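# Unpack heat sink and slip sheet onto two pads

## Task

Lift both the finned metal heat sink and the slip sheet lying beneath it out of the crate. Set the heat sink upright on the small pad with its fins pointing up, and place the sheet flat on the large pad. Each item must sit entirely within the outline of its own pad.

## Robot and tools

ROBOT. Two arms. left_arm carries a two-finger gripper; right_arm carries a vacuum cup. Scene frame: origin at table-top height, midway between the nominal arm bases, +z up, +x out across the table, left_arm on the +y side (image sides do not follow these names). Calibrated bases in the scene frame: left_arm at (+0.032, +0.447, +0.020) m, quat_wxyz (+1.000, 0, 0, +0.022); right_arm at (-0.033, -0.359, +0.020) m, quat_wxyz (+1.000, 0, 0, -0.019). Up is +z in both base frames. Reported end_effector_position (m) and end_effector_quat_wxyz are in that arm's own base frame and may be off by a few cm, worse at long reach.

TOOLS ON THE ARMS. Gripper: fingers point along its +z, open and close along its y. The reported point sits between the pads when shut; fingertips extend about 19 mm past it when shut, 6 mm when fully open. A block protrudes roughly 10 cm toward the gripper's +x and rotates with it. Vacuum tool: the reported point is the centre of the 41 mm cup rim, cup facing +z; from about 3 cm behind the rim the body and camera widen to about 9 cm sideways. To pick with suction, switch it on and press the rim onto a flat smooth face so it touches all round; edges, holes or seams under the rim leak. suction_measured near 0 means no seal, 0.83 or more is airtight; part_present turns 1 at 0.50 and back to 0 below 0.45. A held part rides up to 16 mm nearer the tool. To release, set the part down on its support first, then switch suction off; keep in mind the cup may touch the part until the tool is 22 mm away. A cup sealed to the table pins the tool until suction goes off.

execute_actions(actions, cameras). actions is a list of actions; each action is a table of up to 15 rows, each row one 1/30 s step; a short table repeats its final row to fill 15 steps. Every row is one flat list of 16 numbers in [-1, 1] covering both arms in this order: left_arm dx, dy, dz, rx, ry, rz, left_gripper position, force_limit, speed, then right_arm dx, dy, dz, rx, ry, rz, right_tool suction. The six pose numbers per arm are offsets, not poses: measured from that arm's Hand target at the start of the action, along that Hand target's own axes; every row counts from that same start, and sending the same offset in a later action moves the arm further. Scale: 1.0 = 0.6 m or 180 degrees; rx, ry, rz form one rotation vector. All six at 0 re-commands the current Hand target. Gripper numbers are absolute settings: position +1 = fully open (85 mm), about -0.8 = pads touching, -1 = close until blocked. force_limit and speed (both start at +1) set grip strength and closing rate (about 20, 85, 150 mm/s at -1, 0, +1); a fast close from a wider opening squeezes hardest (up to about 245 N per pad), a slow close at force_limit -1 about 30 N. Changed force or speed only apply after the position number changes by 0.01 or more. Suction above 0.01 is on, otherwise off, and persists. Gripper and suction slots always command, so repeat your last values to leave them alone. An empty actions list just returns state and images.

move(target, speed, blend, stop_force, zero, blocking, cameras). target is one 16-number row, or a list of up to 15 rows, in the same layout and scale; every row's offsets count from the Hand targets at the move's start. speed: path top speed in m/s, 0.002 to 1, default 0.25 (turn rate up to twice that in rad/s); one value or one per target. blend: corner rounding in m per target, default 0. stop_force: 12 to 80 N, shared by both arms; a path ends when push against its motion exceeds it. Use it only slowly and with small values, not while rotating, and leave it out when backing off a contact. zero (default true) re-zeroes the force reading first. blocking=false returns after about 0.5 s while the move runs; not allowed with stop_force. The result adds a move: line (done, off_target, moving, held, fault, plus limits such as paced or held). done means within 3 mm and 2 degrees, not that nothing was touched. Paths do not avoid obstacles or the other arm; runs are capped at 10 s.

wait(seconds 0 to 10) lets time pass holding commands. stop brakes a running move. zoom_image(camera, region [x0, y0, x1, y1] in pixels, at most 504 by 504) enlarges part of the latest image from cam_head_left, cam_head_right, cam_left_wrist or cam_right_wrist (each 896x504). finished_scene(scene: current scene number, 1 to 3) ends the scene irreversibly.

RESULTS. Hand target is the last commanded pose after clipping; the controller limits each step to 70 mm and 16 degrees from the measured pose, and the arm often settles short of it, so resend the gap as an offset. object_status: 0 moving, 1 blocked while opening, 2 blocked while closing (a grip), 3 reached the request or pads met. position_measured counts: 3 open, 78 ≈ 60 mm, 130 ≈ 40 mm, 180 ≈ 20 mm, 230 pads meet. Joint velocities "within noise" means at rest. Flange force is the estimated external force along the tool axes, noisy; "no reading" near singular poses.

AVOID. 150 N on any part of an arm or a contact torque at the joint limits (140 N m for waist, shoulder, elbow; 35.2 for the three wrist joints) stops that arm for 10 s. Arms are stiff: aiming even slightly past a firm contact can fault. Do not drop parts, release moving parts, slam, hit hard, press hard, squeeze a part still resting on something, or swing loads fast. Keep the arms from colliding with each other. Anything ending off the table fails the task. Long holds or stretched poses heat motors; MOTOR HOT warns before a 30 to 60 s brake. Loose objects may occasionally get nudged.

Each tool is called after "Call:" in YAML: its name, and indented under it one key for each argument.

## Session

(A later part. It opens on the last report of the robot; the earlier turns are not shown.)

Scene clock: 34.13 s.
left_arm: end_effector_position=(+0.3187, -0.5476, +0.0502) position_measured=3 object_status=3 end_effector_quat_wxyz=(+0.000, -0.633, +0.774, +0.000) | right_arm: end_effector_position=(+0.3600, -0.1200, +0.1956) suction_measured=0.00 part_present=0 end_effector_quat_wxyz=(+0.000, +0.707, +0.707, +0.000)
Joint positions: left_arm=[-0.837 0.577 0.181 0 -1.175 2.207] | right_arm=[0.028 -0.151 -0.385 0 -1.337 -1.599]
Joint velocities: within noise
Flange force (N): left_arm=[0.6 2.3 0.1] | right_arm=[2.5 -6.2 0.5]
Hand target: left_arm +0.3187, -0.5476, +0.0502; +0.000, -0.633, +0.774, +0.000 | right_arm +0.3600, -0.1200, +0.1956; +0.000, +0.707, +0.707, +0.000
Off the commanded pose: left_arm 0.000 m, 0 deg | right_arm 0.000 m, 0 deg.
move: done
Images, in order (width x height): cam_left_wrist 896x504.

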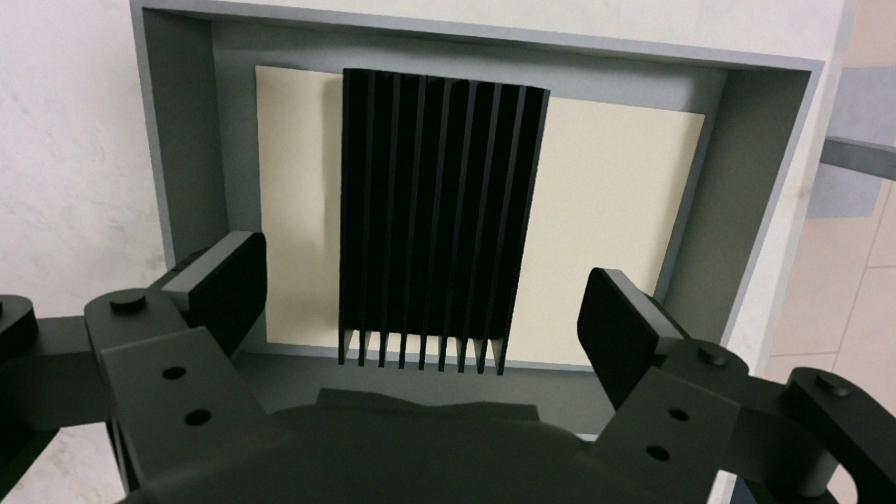

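Call:
move:
  target: [-0.0083,0.003,0.05,0,0,0,0.69,-0.6,-0.5,0,0,0,0,0,0,0]
  speed: 0.06
  cameras: ["cam_left_wrist","cam_head_left","cam_head_right"]

Scene clock: 36.63 s.
left_arm: end_effector_position=(+0.3179, -0.5423, +0.0202) position_measured=43 object_status=3 end_effector_quat_wxyz=(+0.000, -0.633, +0.774, +0.000) | right_arm: end_effector_position=(+0.3600, -0.1200, +0.1956) suction_measured=0.00 part_present=0 end_effector_quat_wxyz=(+0.000, +0.707, +0.707, +0.000)
Joint positions: left_arm=[-0.832 0.597 0.135 0 -1.11 2.202] | right_arm=[0.028 -0.151 -0.385 0 -1.337 -1.599]
Joint velocities: within noise
Flange force (N): left_arm=[0.7 2.4 0.3] | right_arm=[2.2 -6.0 0.2]
Hand target: left_arm +0.3179, -0.5423, +0.0202; +0.000, -0.633, +0.774, +0.000 | right_arm +0.3600, -0.1200, +0.1956; +0.000, +0.707, +0.707, +0.000
Off the commanded pose: left_arm 0.000 m, 0 deg | right_arm 0.000 m, 0 deg.
move: done
Images, in order (width x height): cam_head_left 896x504, cam_head_right 896x504, cam_left_wrist 896x504.

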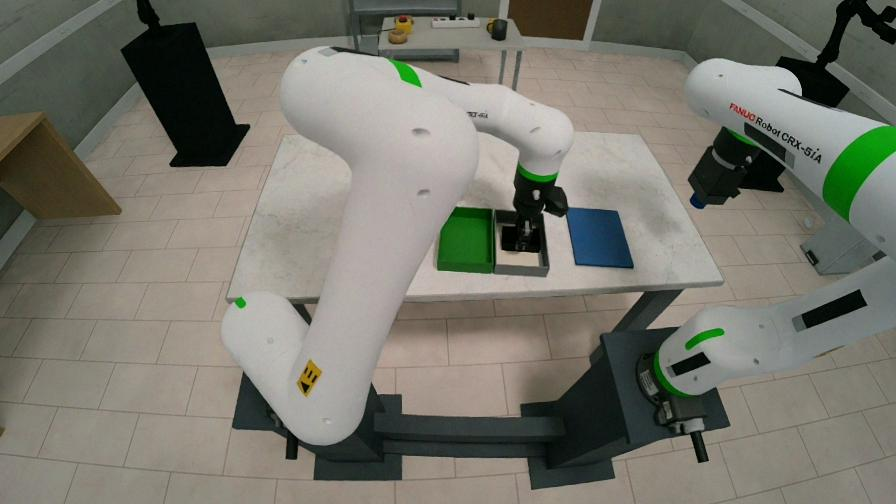

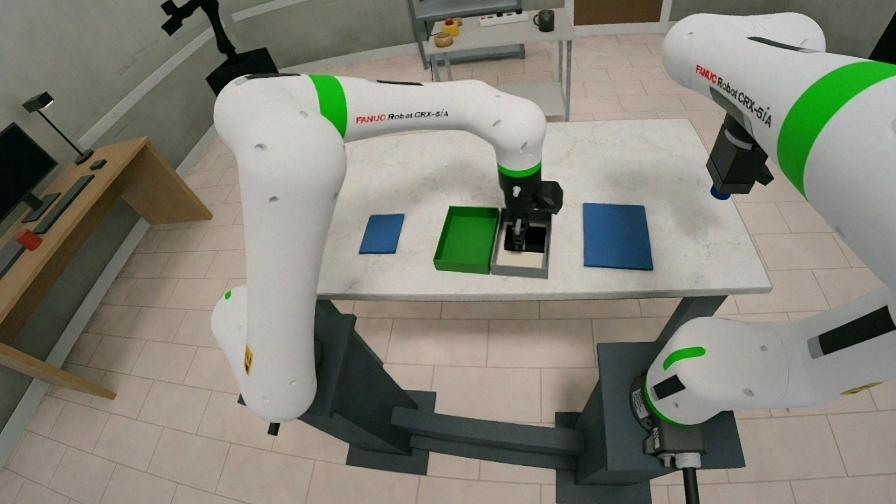

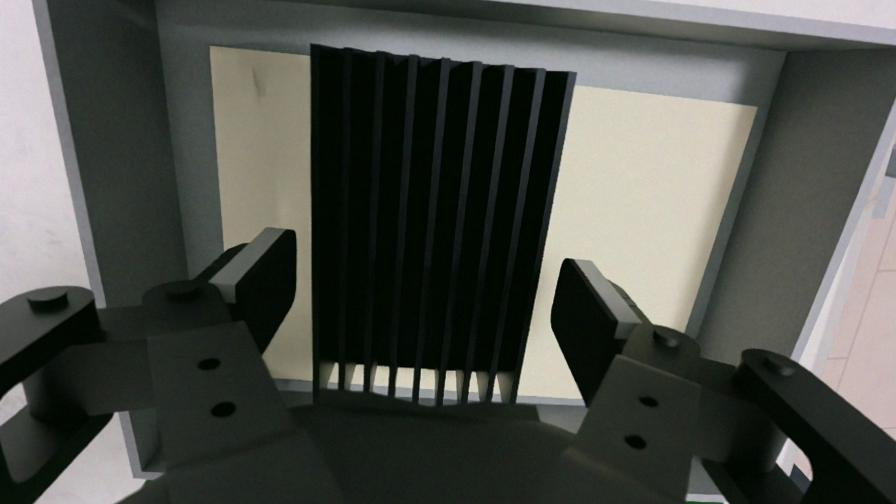

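Call:
zoom_image:
  camera: "cam_left_wrist"
  region: [180, 200, 684, 460]

Scaled by 1.000.

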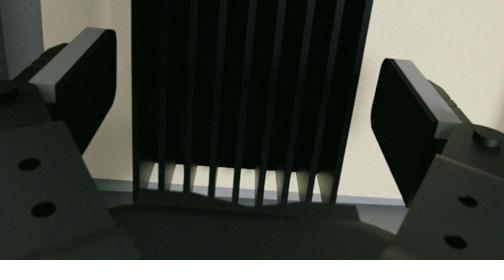

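Call:
move:
  target:
    - [0.0117,0.0017,0,0,0,0,0.69,-0.6,-0.5,0,0,0,0,0,0,0]
    - [0.0117,0.0017,0.075,0,0,0,0.69,-0.6,-0.5,0,0,0,0,0,0,0]
  speed: [0.03, 0.012]
  stop_force: 12
  cameras: ["cam_left_wrist"]

Scene clock: 40.73 s.
left_arm: end_effector_position=(+0.3155, -0.5490, -0.0045) position_measured=43 object_status=3 end_effector_quat_wxyz=(+0.000, -0.633, +0.774, +0.000) | right_arm: end_effector_position=(+0.3600, -0.1200, +0.1956) suction_measured=0.00 part_present=0 end_effector_quat_wxyz=(+0.000, +0.707, +0.707, +0.000)
Joint positions: left_arm=[-0.842 0.635 0.132 0 -1.069 2.213] | right_arm=[0.028 -0.151 -0.385 0 -1.337 -1.599]
Joint velocities: within noise
Flange force (N): left_arm=[-1.6 3.8 -18.6] | right_arm=[2.5 -6.3 0.2]
Hand target: left_arm +0.3155, -0.5490, -0.0045; +0.000, -0.633, +0.774, +0.000 (not the last commanded pose) | right_arm +0.3600, -0.1200, +0.1956; +0.000, +0.707, +0.707, +0.000
Off the commanded pose: left_arm 0.020 m, 0 deg | right_arm 0.000 m, 0 deg.
move: contact (left_arm); path passed 1 of 2 targets
Images, in order (width x height): cam_left_wrist 896x504.

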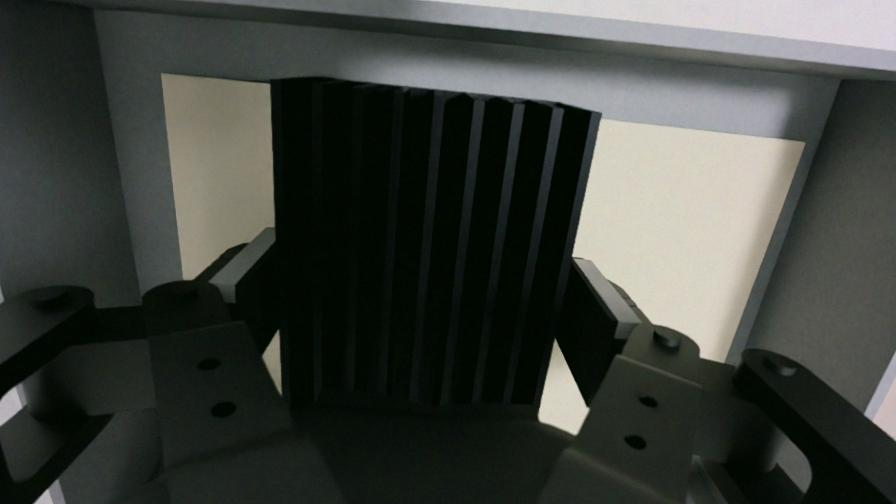

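Call:
move:
  target:
    - [0,0,-0.0117,0,0,0,0.69,-0.6,-0.5,0,0,0,0,0,0,0]
    - [0,0,-0.0117,0,0,0,-1,-0.5,-1,0,0,0,0,0,0,0]
  speed: 0.03
  cameras: ["cam_left_wrist"]

Scene clock: 42.83 s.
left_arm: end_effector_position=(+0.3156, -0.5490, +0.0026) position_measured=78 object_status=0 end_effector_quat_wxyz=(+0.000, -0.633, +0.774, +0.000) | right_arm: end_effector_position=(+0.3600, -0.1200, +0.1956) suction_measured=0.00 part_present=0 end_effector_quat_wxyz=(+0.000, +0.707, +0.707, +0.000)
Joint positions: left_arm=[-0.842 0.627 0.137 0 -1.082 2.213] | right_arm=[0.028 -0.151 -0.385 0 -1.337 -1.599]
Joint velocities: within noise
Flange force (N): left_arm=[0.7 2.0 -3.7] | right_arm=[2.1 -6.0 1.0]
Hand target: left_arm +0.3155, -0.5490, +0.0026; +0.000, -0.633, +0.774, +0.000 | right_arm +0.3600, -0.1200, +0.1956; +0.000, +0.707, +0.707, +0.000
Off the commanded pose: left_arm 0.000 m, 0 deg | right_arm 0.000 m, 0 deg.
move: done
Images, in order (width x height): cam_left_wrist 896x504.

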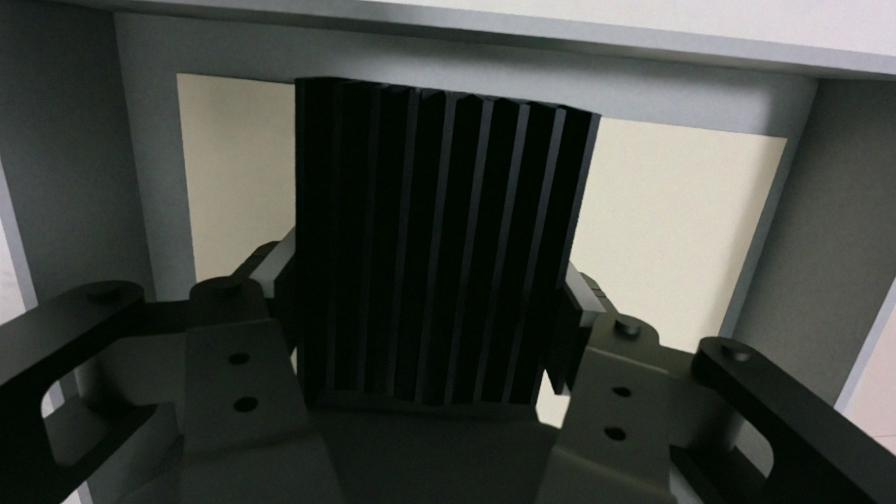

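Call:
wait:
  seconds: 0.5
  cameras: ["cam_left_wrist"]

Scene clock: 43.47 s.
left_arm: end_effector_position=(+0.3156, -0.5490, +0.0026) position_measured=78 object_status=2 end_effector_quat_wxyz=(+0.000, -0.633, +0.774, +0.000) | right_arm: end_effector_position=(+0.3600, -0.1200, +0.1956) suction_measured=0.00 part_present=0 end_effector_quat_wxyz=(+0.000, +0.707, +0.707, +0.000)
Joint positions: left_arm=[-0.842 0.627 0.137 0 -1.082 2.213] | right_arm=[0.028 -0.151 -0.385 0 -1.337 -1.599]
Joint velocities: within noise
Flange force (N): left_arm=[1.0 2.4 -3.8] | right_arm=[3.0 -6.9 1.1]
Hand target: left_arm +0.3155, -0.5490, +0.0026; +0.000, -0.633, +0.774, +0.000 | right_arm +0.3600, -0.1200, +0.1956; +0.000, +0.707, +0.707, +0.000
Off the commanded pose: left_arm 0.000 m, 0 deg | right_arm 0.000 m, 0 deg.
wait: 0.50 s; at rest by 0.03 s
Images, in order (width x height): cam_left_wrist 896x504.

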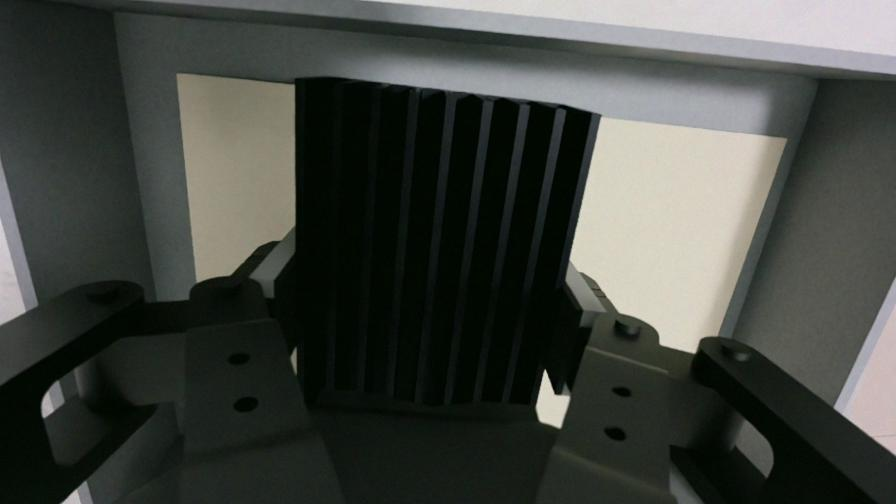

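Call:
move:
  target: [0,0,-0.0667,0,0,0,-1,-0.5,-1,0,0,0,0,0,0,0]
  speed: 0.06
  cameras: ["cam_left_wrist"]

Scene clock: 44.57 s.
left_arm: end_effector_position=(+0.3155, -0.5491, +0.0426) position_measured=78 object_status=2 end_effector_quat_wxyz=(+0.000, -0.633, +0.774, +0.000) | right_arm: end_effector_position=(+0.3600, -0.1200, +0.1956) suction_measured=0.00 part_present=0 end_effector_quat_wxyz=(+0.000, +0.707, +0.707, +0.000)
Joint positions: left_arm=[-0.842 0.584 0.172 0 -1.16 2.213] | right_arm=[0.028 -0.151 -0.385 0 -1.337 -1.599]
Joint velocities: within noise
Flange force (N): left_arm=[-0.1 3.2 2.2] | right_arm=[3.0 -6.4 0.7]
Hand target: left_arm +0.3156, -0.5490, +0.0426; +0.000, -0.633, +0.774, +0.000 | right_arm +0.3600, -0.1200, +0.1956; +0.000, +0.707, +0.707, +0.000
Off the commanded pose: left_arm 0.000 m, 0 deg | right_arm 0.000 m, 0 deg.
move: done
Images, in order (width x height): cam_left_wrist 896x504.

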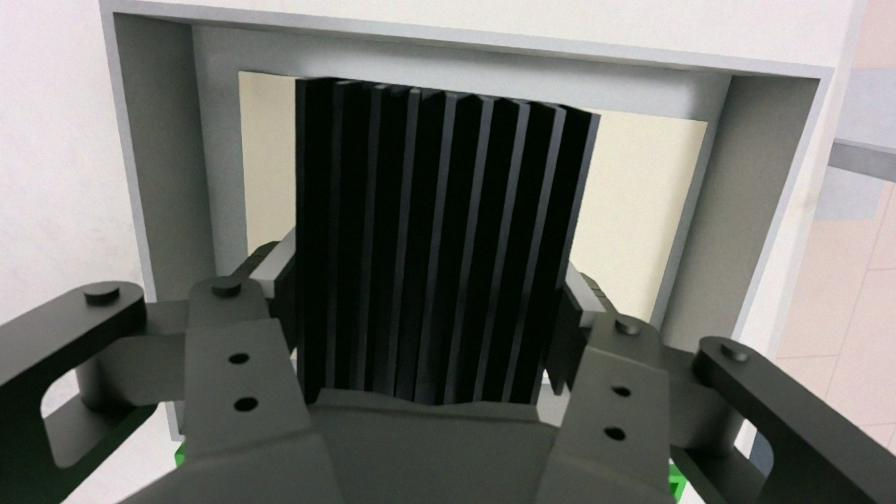

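Call:
move:
  target:
    - [0,0,-0.2167,0,0,0,-1,-0.5,-1,0,0,-0.05,0,0,0,0]
    - [-0.6556,0.0125,-0.2167,0,0,0.4533,-1,-0.5,-1,0.69,0.0133,-0.0907,0,0,-0.478,0]
  speed: [0.15, 0.3]
  blend: [0.03, 0]

Scene clock: 56.17 s.
left_arm: end_effector_position=(+0.3866, -0.1621, +0.1727) position_measured=78 object_status=2 end_effector_quat_wxyz=(+0.000, +0.027, +1.000, +0.000) | right_arm: end_effector_position=(+0.3679, +0.2941, +0.2499) suction_measured=0.00 part_present=0 end_effector_quat_wxyz=(+0.000, +0.034, +0.999, +0.000)
Joint positions: left_arm=[-0.082 -0.041 -0.299 0 -1.314 0.028] | right_arm=[0.954 0.063 -0.052 -0.001 -1.457 -1.022]
Joint velocities: within noise
Flange force (N): left_arm=[1.1 -3.3 2.6] | right_arm=[6.3 -5.7 1.6]
Hand target: left_arm +0.3866, -0.1621, +0.1727; +0.000, +0.027, +1.000, +0.000 | right_arm +0.3679, +0.2941, +0.2499; +0.000, +0.034, +0.999, +0.000
Off the commanded pose: left_arm 0.000 m, 0 deg | right_arm 0.000 m, 0 deg.
move: done

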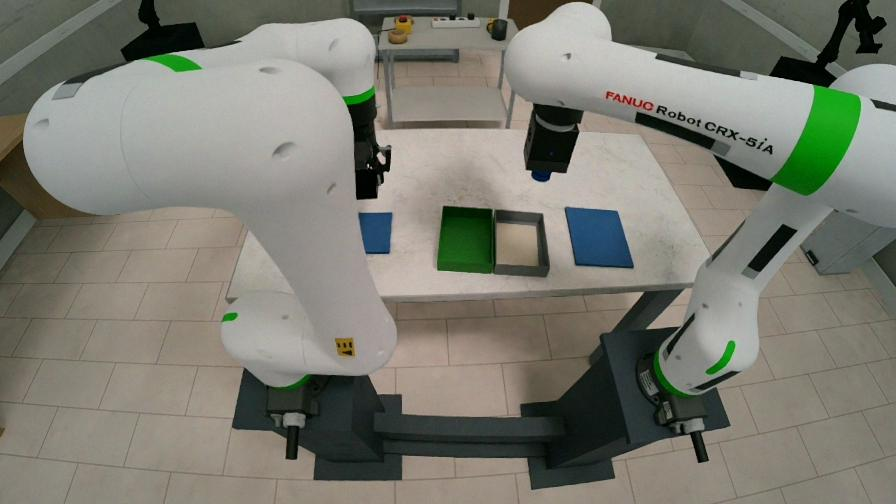

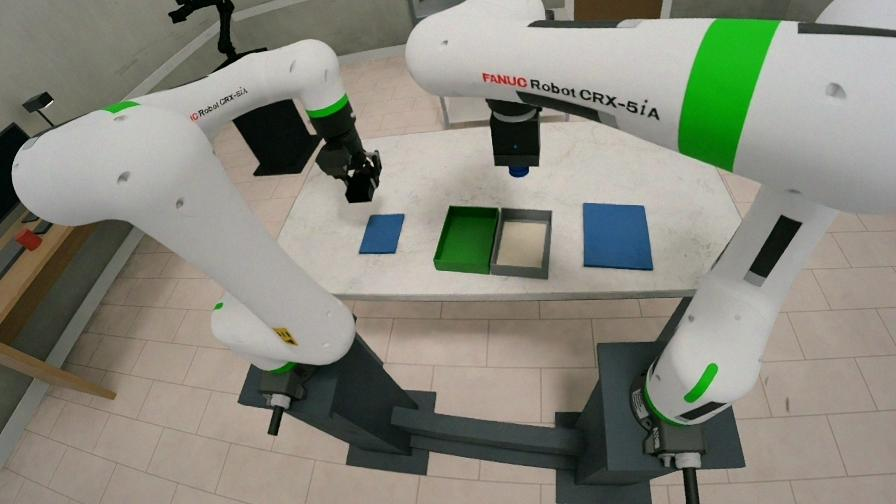

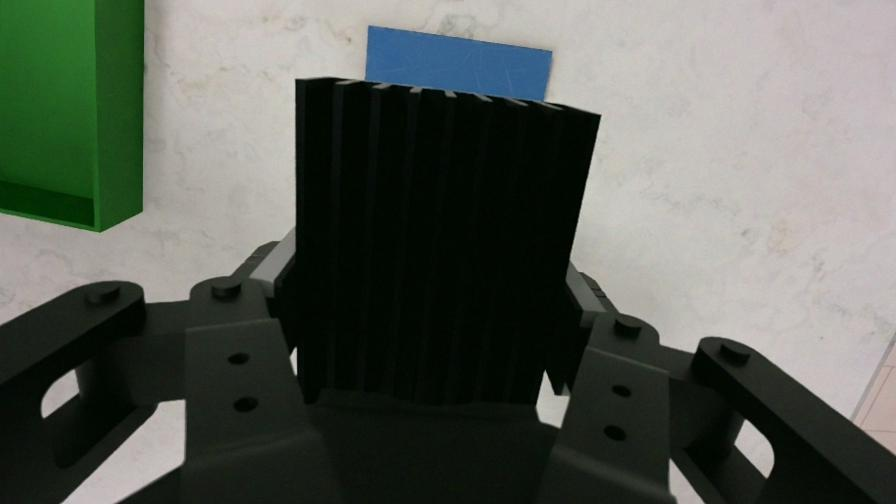

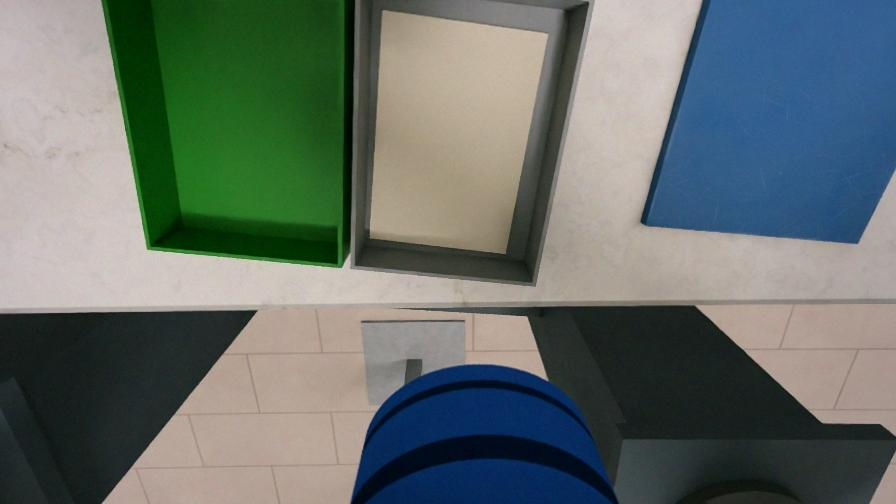

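Call:
move:
  target: [0.0033,0.0133,0.2462,0,0,0,-1,-0.5,-1,0.0167,0.0027,0.3667,0,0,0,0]
  speed: 0.15

Scene clock: 59.47 s.
left_arm: end_effector_position=(+0.3850, -0.1539, +0.0250) position_measured=78 object_status=2 end_effector_quat_wxyz=(+0.000, +0.027, +1.000, +0.000) | right_arm: end_effector_position=(+0.3577, +0.2963, +0.0299) suction_measured=0.00 part_present=0 end_effector_quat_wxyz=(+0.000, +0.034, +0.999, +0.000)
Joint positions: left_arm=[-0.062 0.116 -0.518 -0.001 -0.937 0.008] | right_arm=[0.975 0.251 -0.39 -0.001 -0.93 -1.043]
Joint velocities: within noise
Flange force (N): left_arm=[-0.1 -3.8 2.5] | right_arm=[6.5 -5.2 -3.6]
Hand target: left_arm +0.3850, -0.1540, +0.0250; +0.000, +0.027, +1.000, +0.000 | right_arm +0.3578, +0.2963, +0.0299; +0.000, +0.034, +0.999, +0.000
Off the commanded pose: left_arm 0.000 m, 0 deg | right_arm 0.000 m, 0 deg.
move: done

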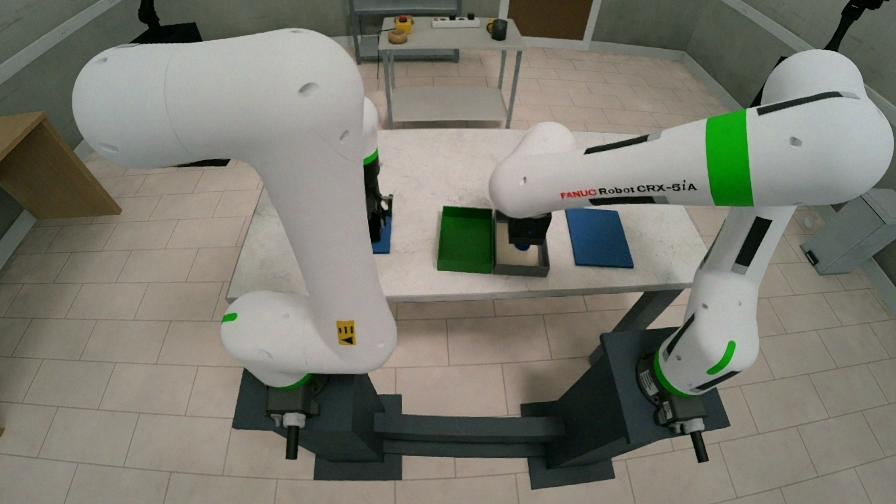

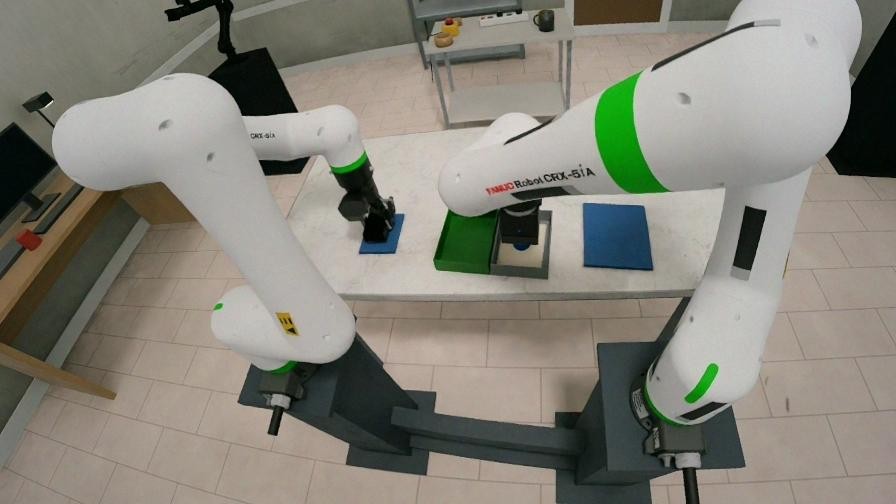

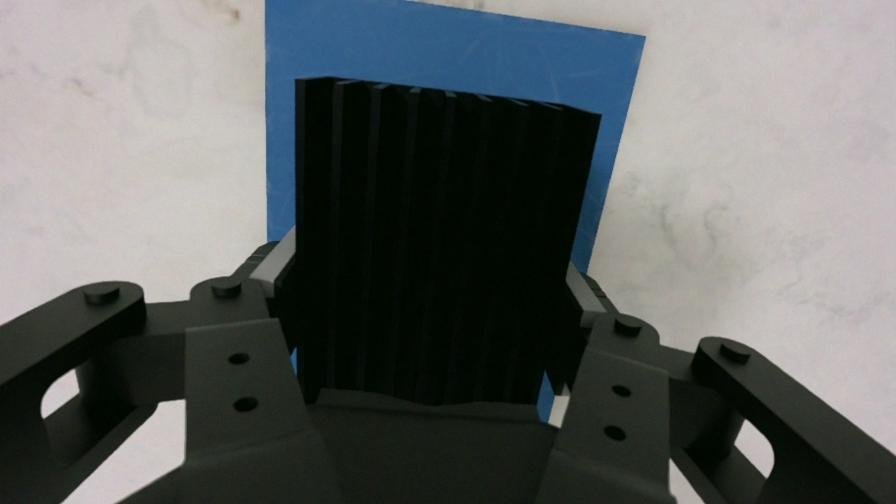

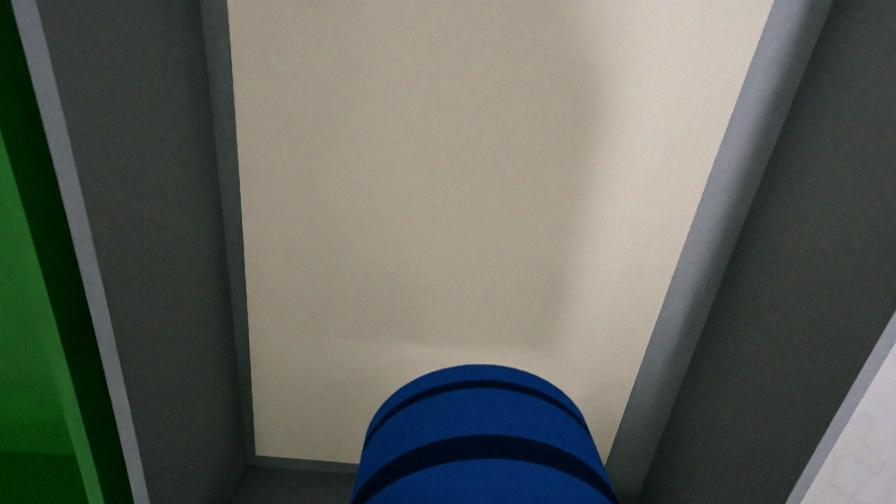

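Call:
zoom_image:
  camera: "cam_head_left"
  region: [476, 190, 576, 290]

Call:
zoom_image:
  camera: "cam_head_right"
  region: [476, 190, 576, 290]

Scaled by 5.040 from the camera's 896x504 image, which has a finer 1280x720 frame.

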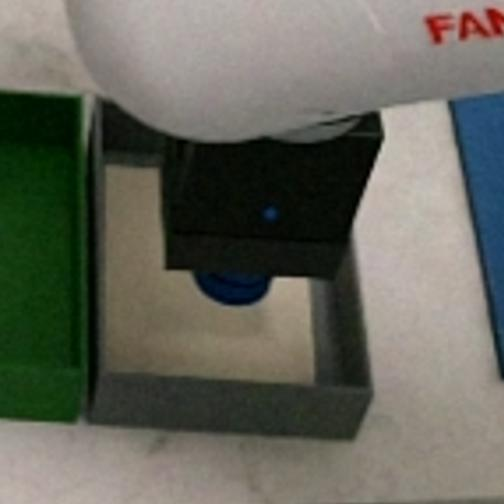

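Scaled by 5.040 from the camera's 896x504 image, which has a finer 1280x720 frame.

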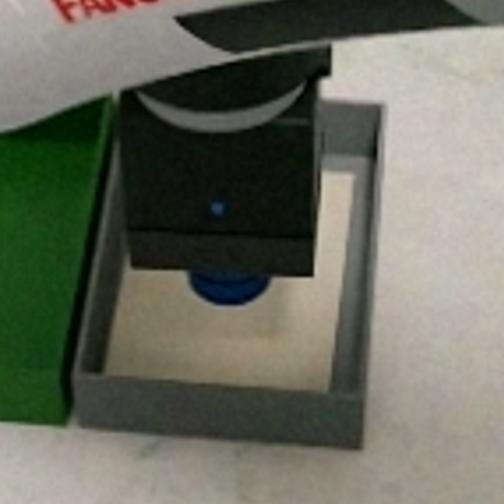

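Call:
move:
  target:
    - [0,0,0.005,0,0,0,-1,-0.5,-1,0,0.005,0.01,0,0,0,0]
    - [0,0,0.055,0,0,0,-1,-0.5,-1,0,0.005,0.1,0,0,0,0]
  speed: [0.02, 0.012]
  stop_force: 12

Scene clock: 66.17 s.
left_arm: end_effector_position=(+0.3850, -0.1540, +0.0065) position_measured=78 object_status=2 end_effector_quat_wxyz=(+0.000, +0.027, +1.000, +0.000) | right_arm: end_effector_position=(+0.3580, +0.2993, -0.0277) suction_measured=0.00 part_present=0 end_effector_quat_wxyz=(+0.000, +0.034, +0.999, +0.000)
Joint positions: left_arm=[-0.062 0.148 -0.535 0 -0.888 0.008] | right_arm=[0.978 0.355 -0.424 -0.001 -0.792 -1.047]
Joint velocities: within noise
Flange force (N): left_arm=[8.9 -1.0 -30.6] | right_arm=[5.4 -4.4 -17.0]
Hand target: left_arm +0.3850, -0.1540, +0.0065; +0.000, +0.027, +1.000, +0.000 (not the last commanded pose) | right_arm +0.3580, +0.2993, -0.0277; +0.000, +0.034, +0.999, +0.000 (not the last commanded pose)
Off the commanded pose: left_arm 0.015 m, 0 deg | right_arm 0.002 m, 0 deg.
move: contact (left_arm, right_arm); path passed 1 of 2 targets

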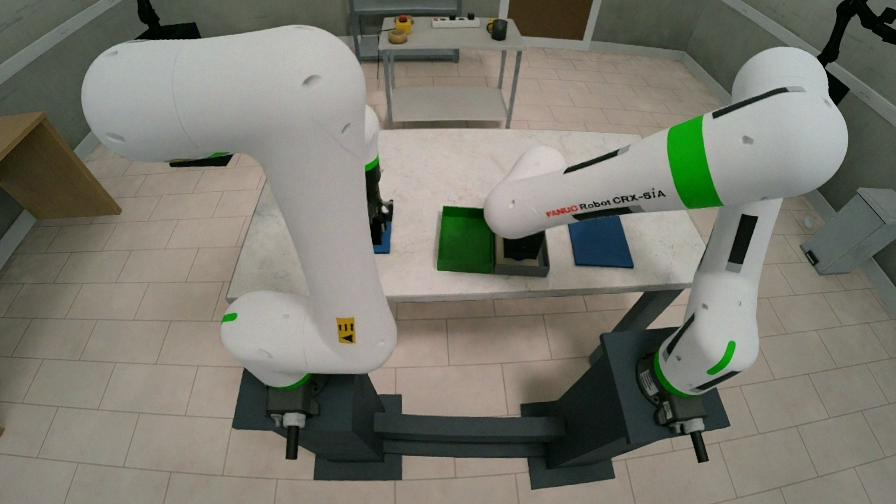

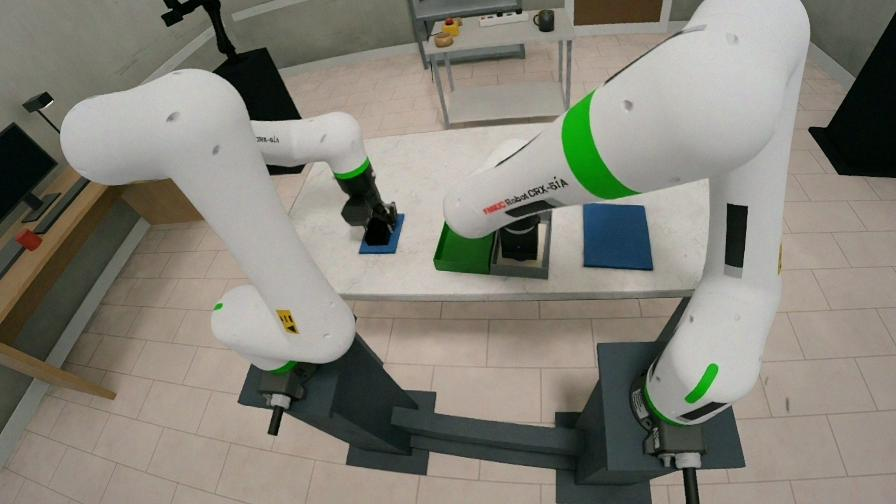

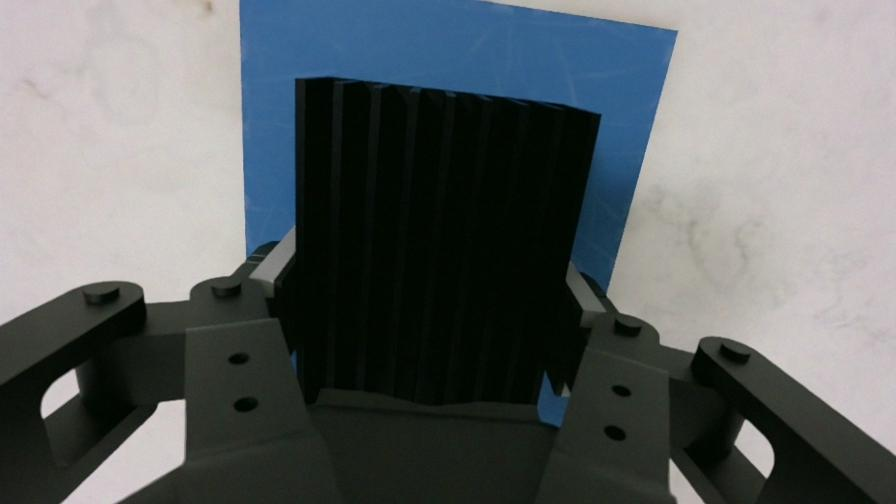

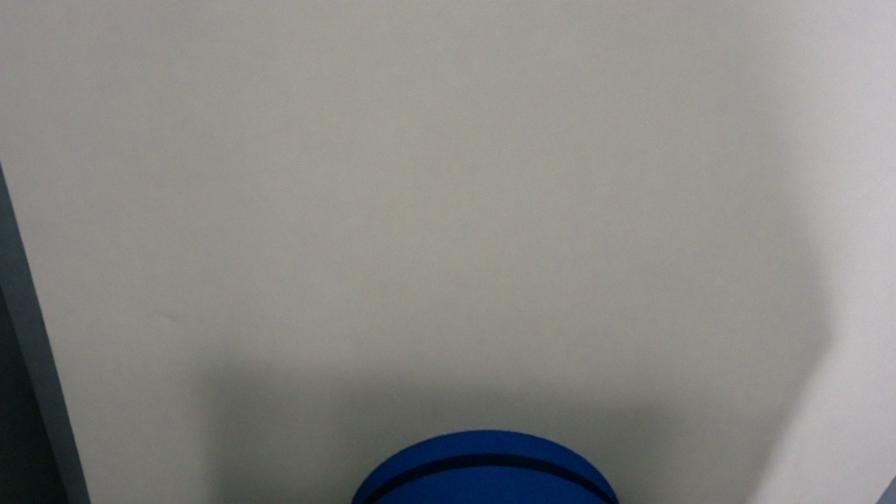

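Call:
move:
  target:
    - [0,0,-0.0015,0,0,0,-1,-0.5,-1,0,0,0,0,0,0,1]
    - [0,0,-0.0015,0,0,0,0.69,-0.5,-1,0,0,0,0,0,0,1]
  speed: 0.01

Scene clock: 68.23 s.
left_arm: end_effector_position=(+0.3850, -0.1540, +0.0075) position_measured=43 object_status=0 end_effector_quat_wxyz=(+0.000, +0.027, +1.000, +0.000) | right_arm: end_effector_position=(+0.3580, +0.2993, -0.0277) suction_measured=0.99 part_present=1 end_effector_quat_wxyz=(+0.000, +0.034, +0.999, +0.000)
Joint positions: left_arm=[-0.062 0.147 -0.534 0 -0.89 0.008] | right_arm=[0.978 0.355 -0.424 -0.001 -0.792 -1.047]
Joint velocities: within noise
Flange force (N): left_arm=[0.3 -4.1 -0.1] | right_arm=[5.2 -4.4 -4.3]
Hand target: left_arm +0.3850, -0.1540, +0.0074; +0.000, +0.027, +1.000, +0.000 | right_arm +0.3580, +0.2993, -0.0277; +0.000, +0.034, +0.999, +0.000
Off the commanded pose: left_arm 0.000 m, 0 deg | right_arm 0.000 m, 0 deg.
move: done

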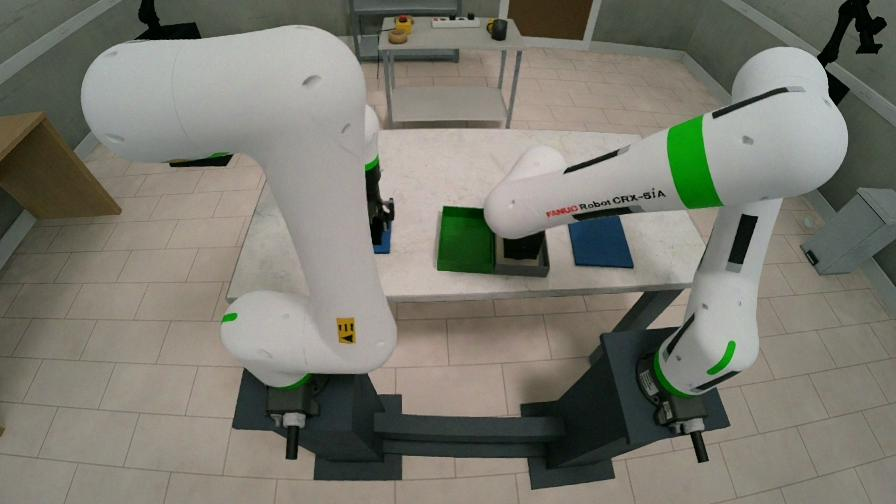

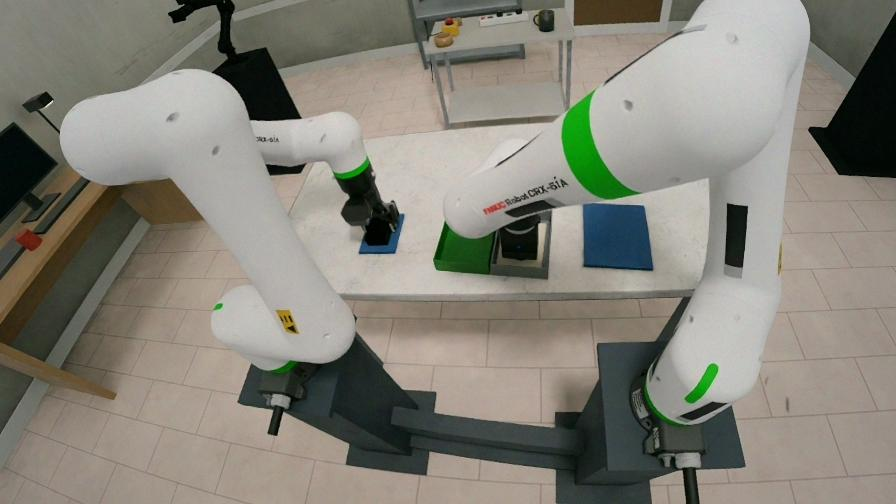

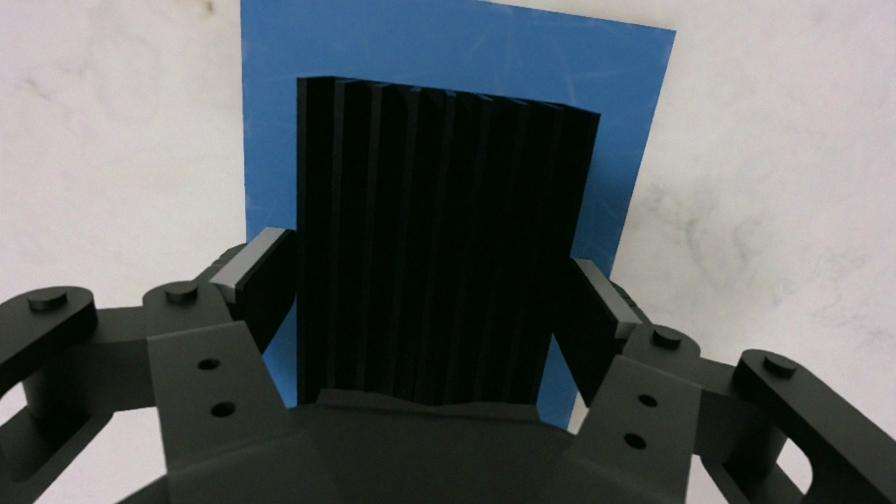

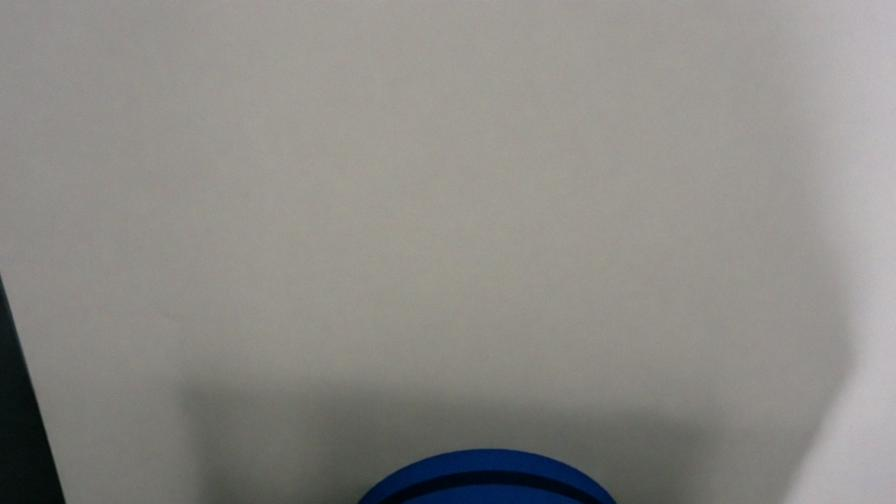

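Call:
move:
  target:
    - [0,0,-0.0667,0,0,0,0.69,-0.5,-1,0,0,-0.05,0,0,0,1]
    - [0,0,-0.25,0,0,0,0.69,-0.5,-1,0,0,-0.1833,0,0,0,1]
  speed: [0.06, 0.15]
  blend: [0.01, 0]

Scene clock: 70.90 s.
left_arm: end_effector_position=(+0.3851, -0.1541, +0.1574) position_measured=43 object_status=3 end_effector_quat_wxyz=(+0.000, +0.027, +1.000, +0.000) | right_arm: end_effector_position=(+0.3581, +0.2993, +0.0823) suction_measured=0.99 part_present=1 end_effector_quat_wxyz=(+0.000, +0.034, +0.999, +0.000)
Joint positions: left_arm=[-0.062 -0.042 -0.337 0 -1.277 0.008] | right_arm=[0.978 0.181 -0.332 0 -1.059 -1.047]
Joint velocities: within noise
Flange force (N): left_arm=[1.3 -3.5 0.0] | right_arm=[5.6 -4.8 -1.3]
Hand target: left_arm +0.3851, -0.1540, +0.1574; +0.000, +0.027, +1.000, +0.000 | right_arm +0.3581, +0.2993, +0.0823; +0.000, +0.034, +0.999, +0.000
Off the commanded pose: left_arm 0.000 m, 0 deg | right_arm 0.000 m, 0 deg.
move: done

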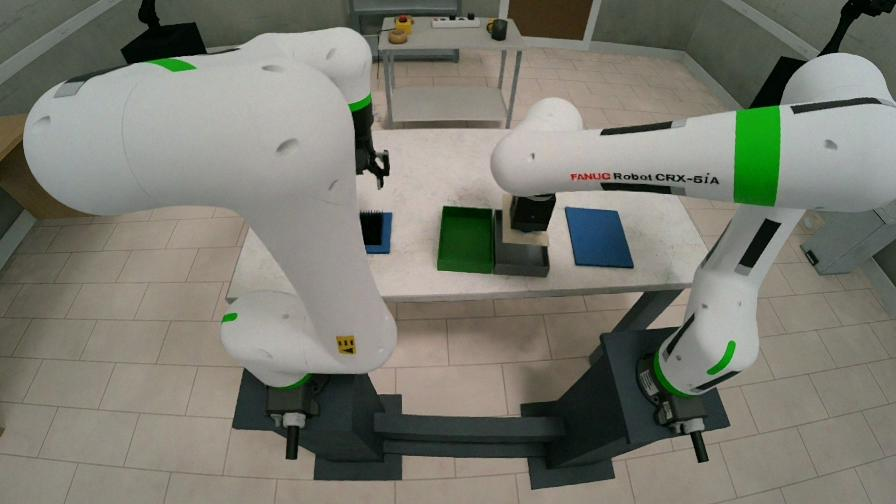

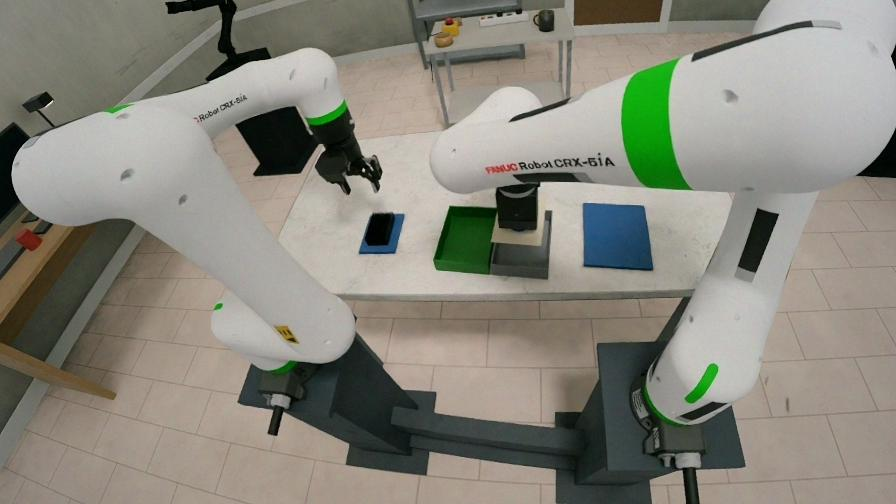

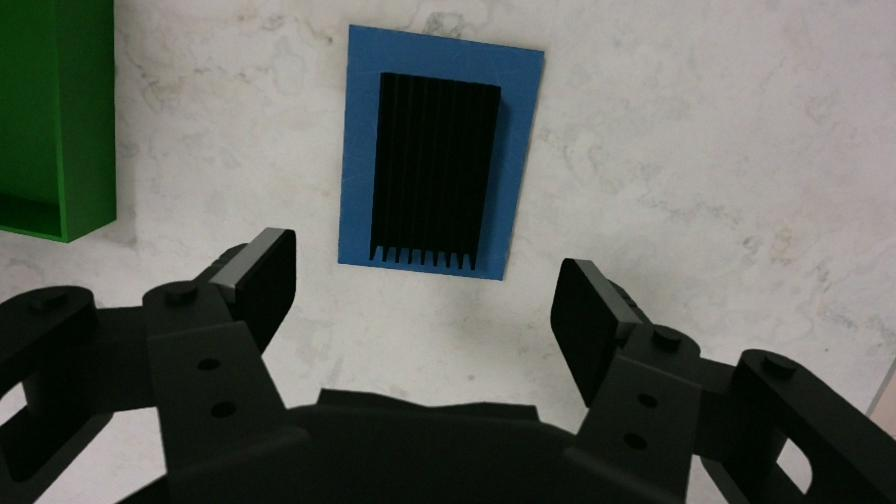

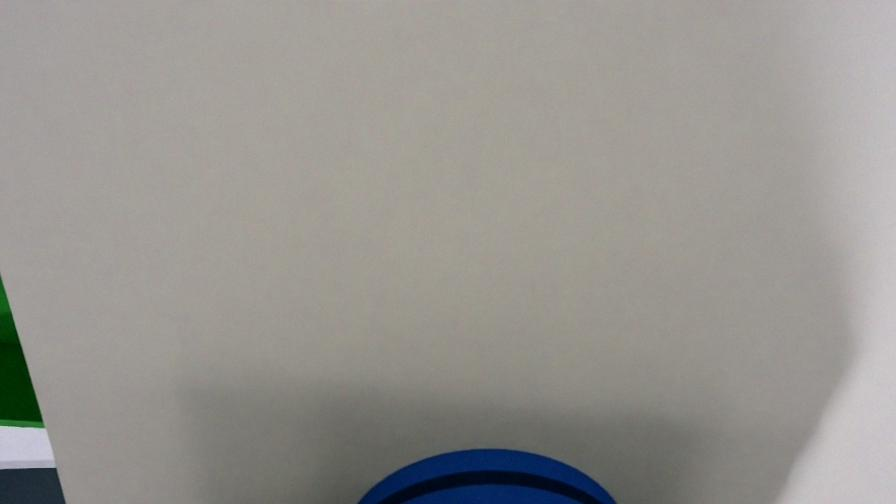

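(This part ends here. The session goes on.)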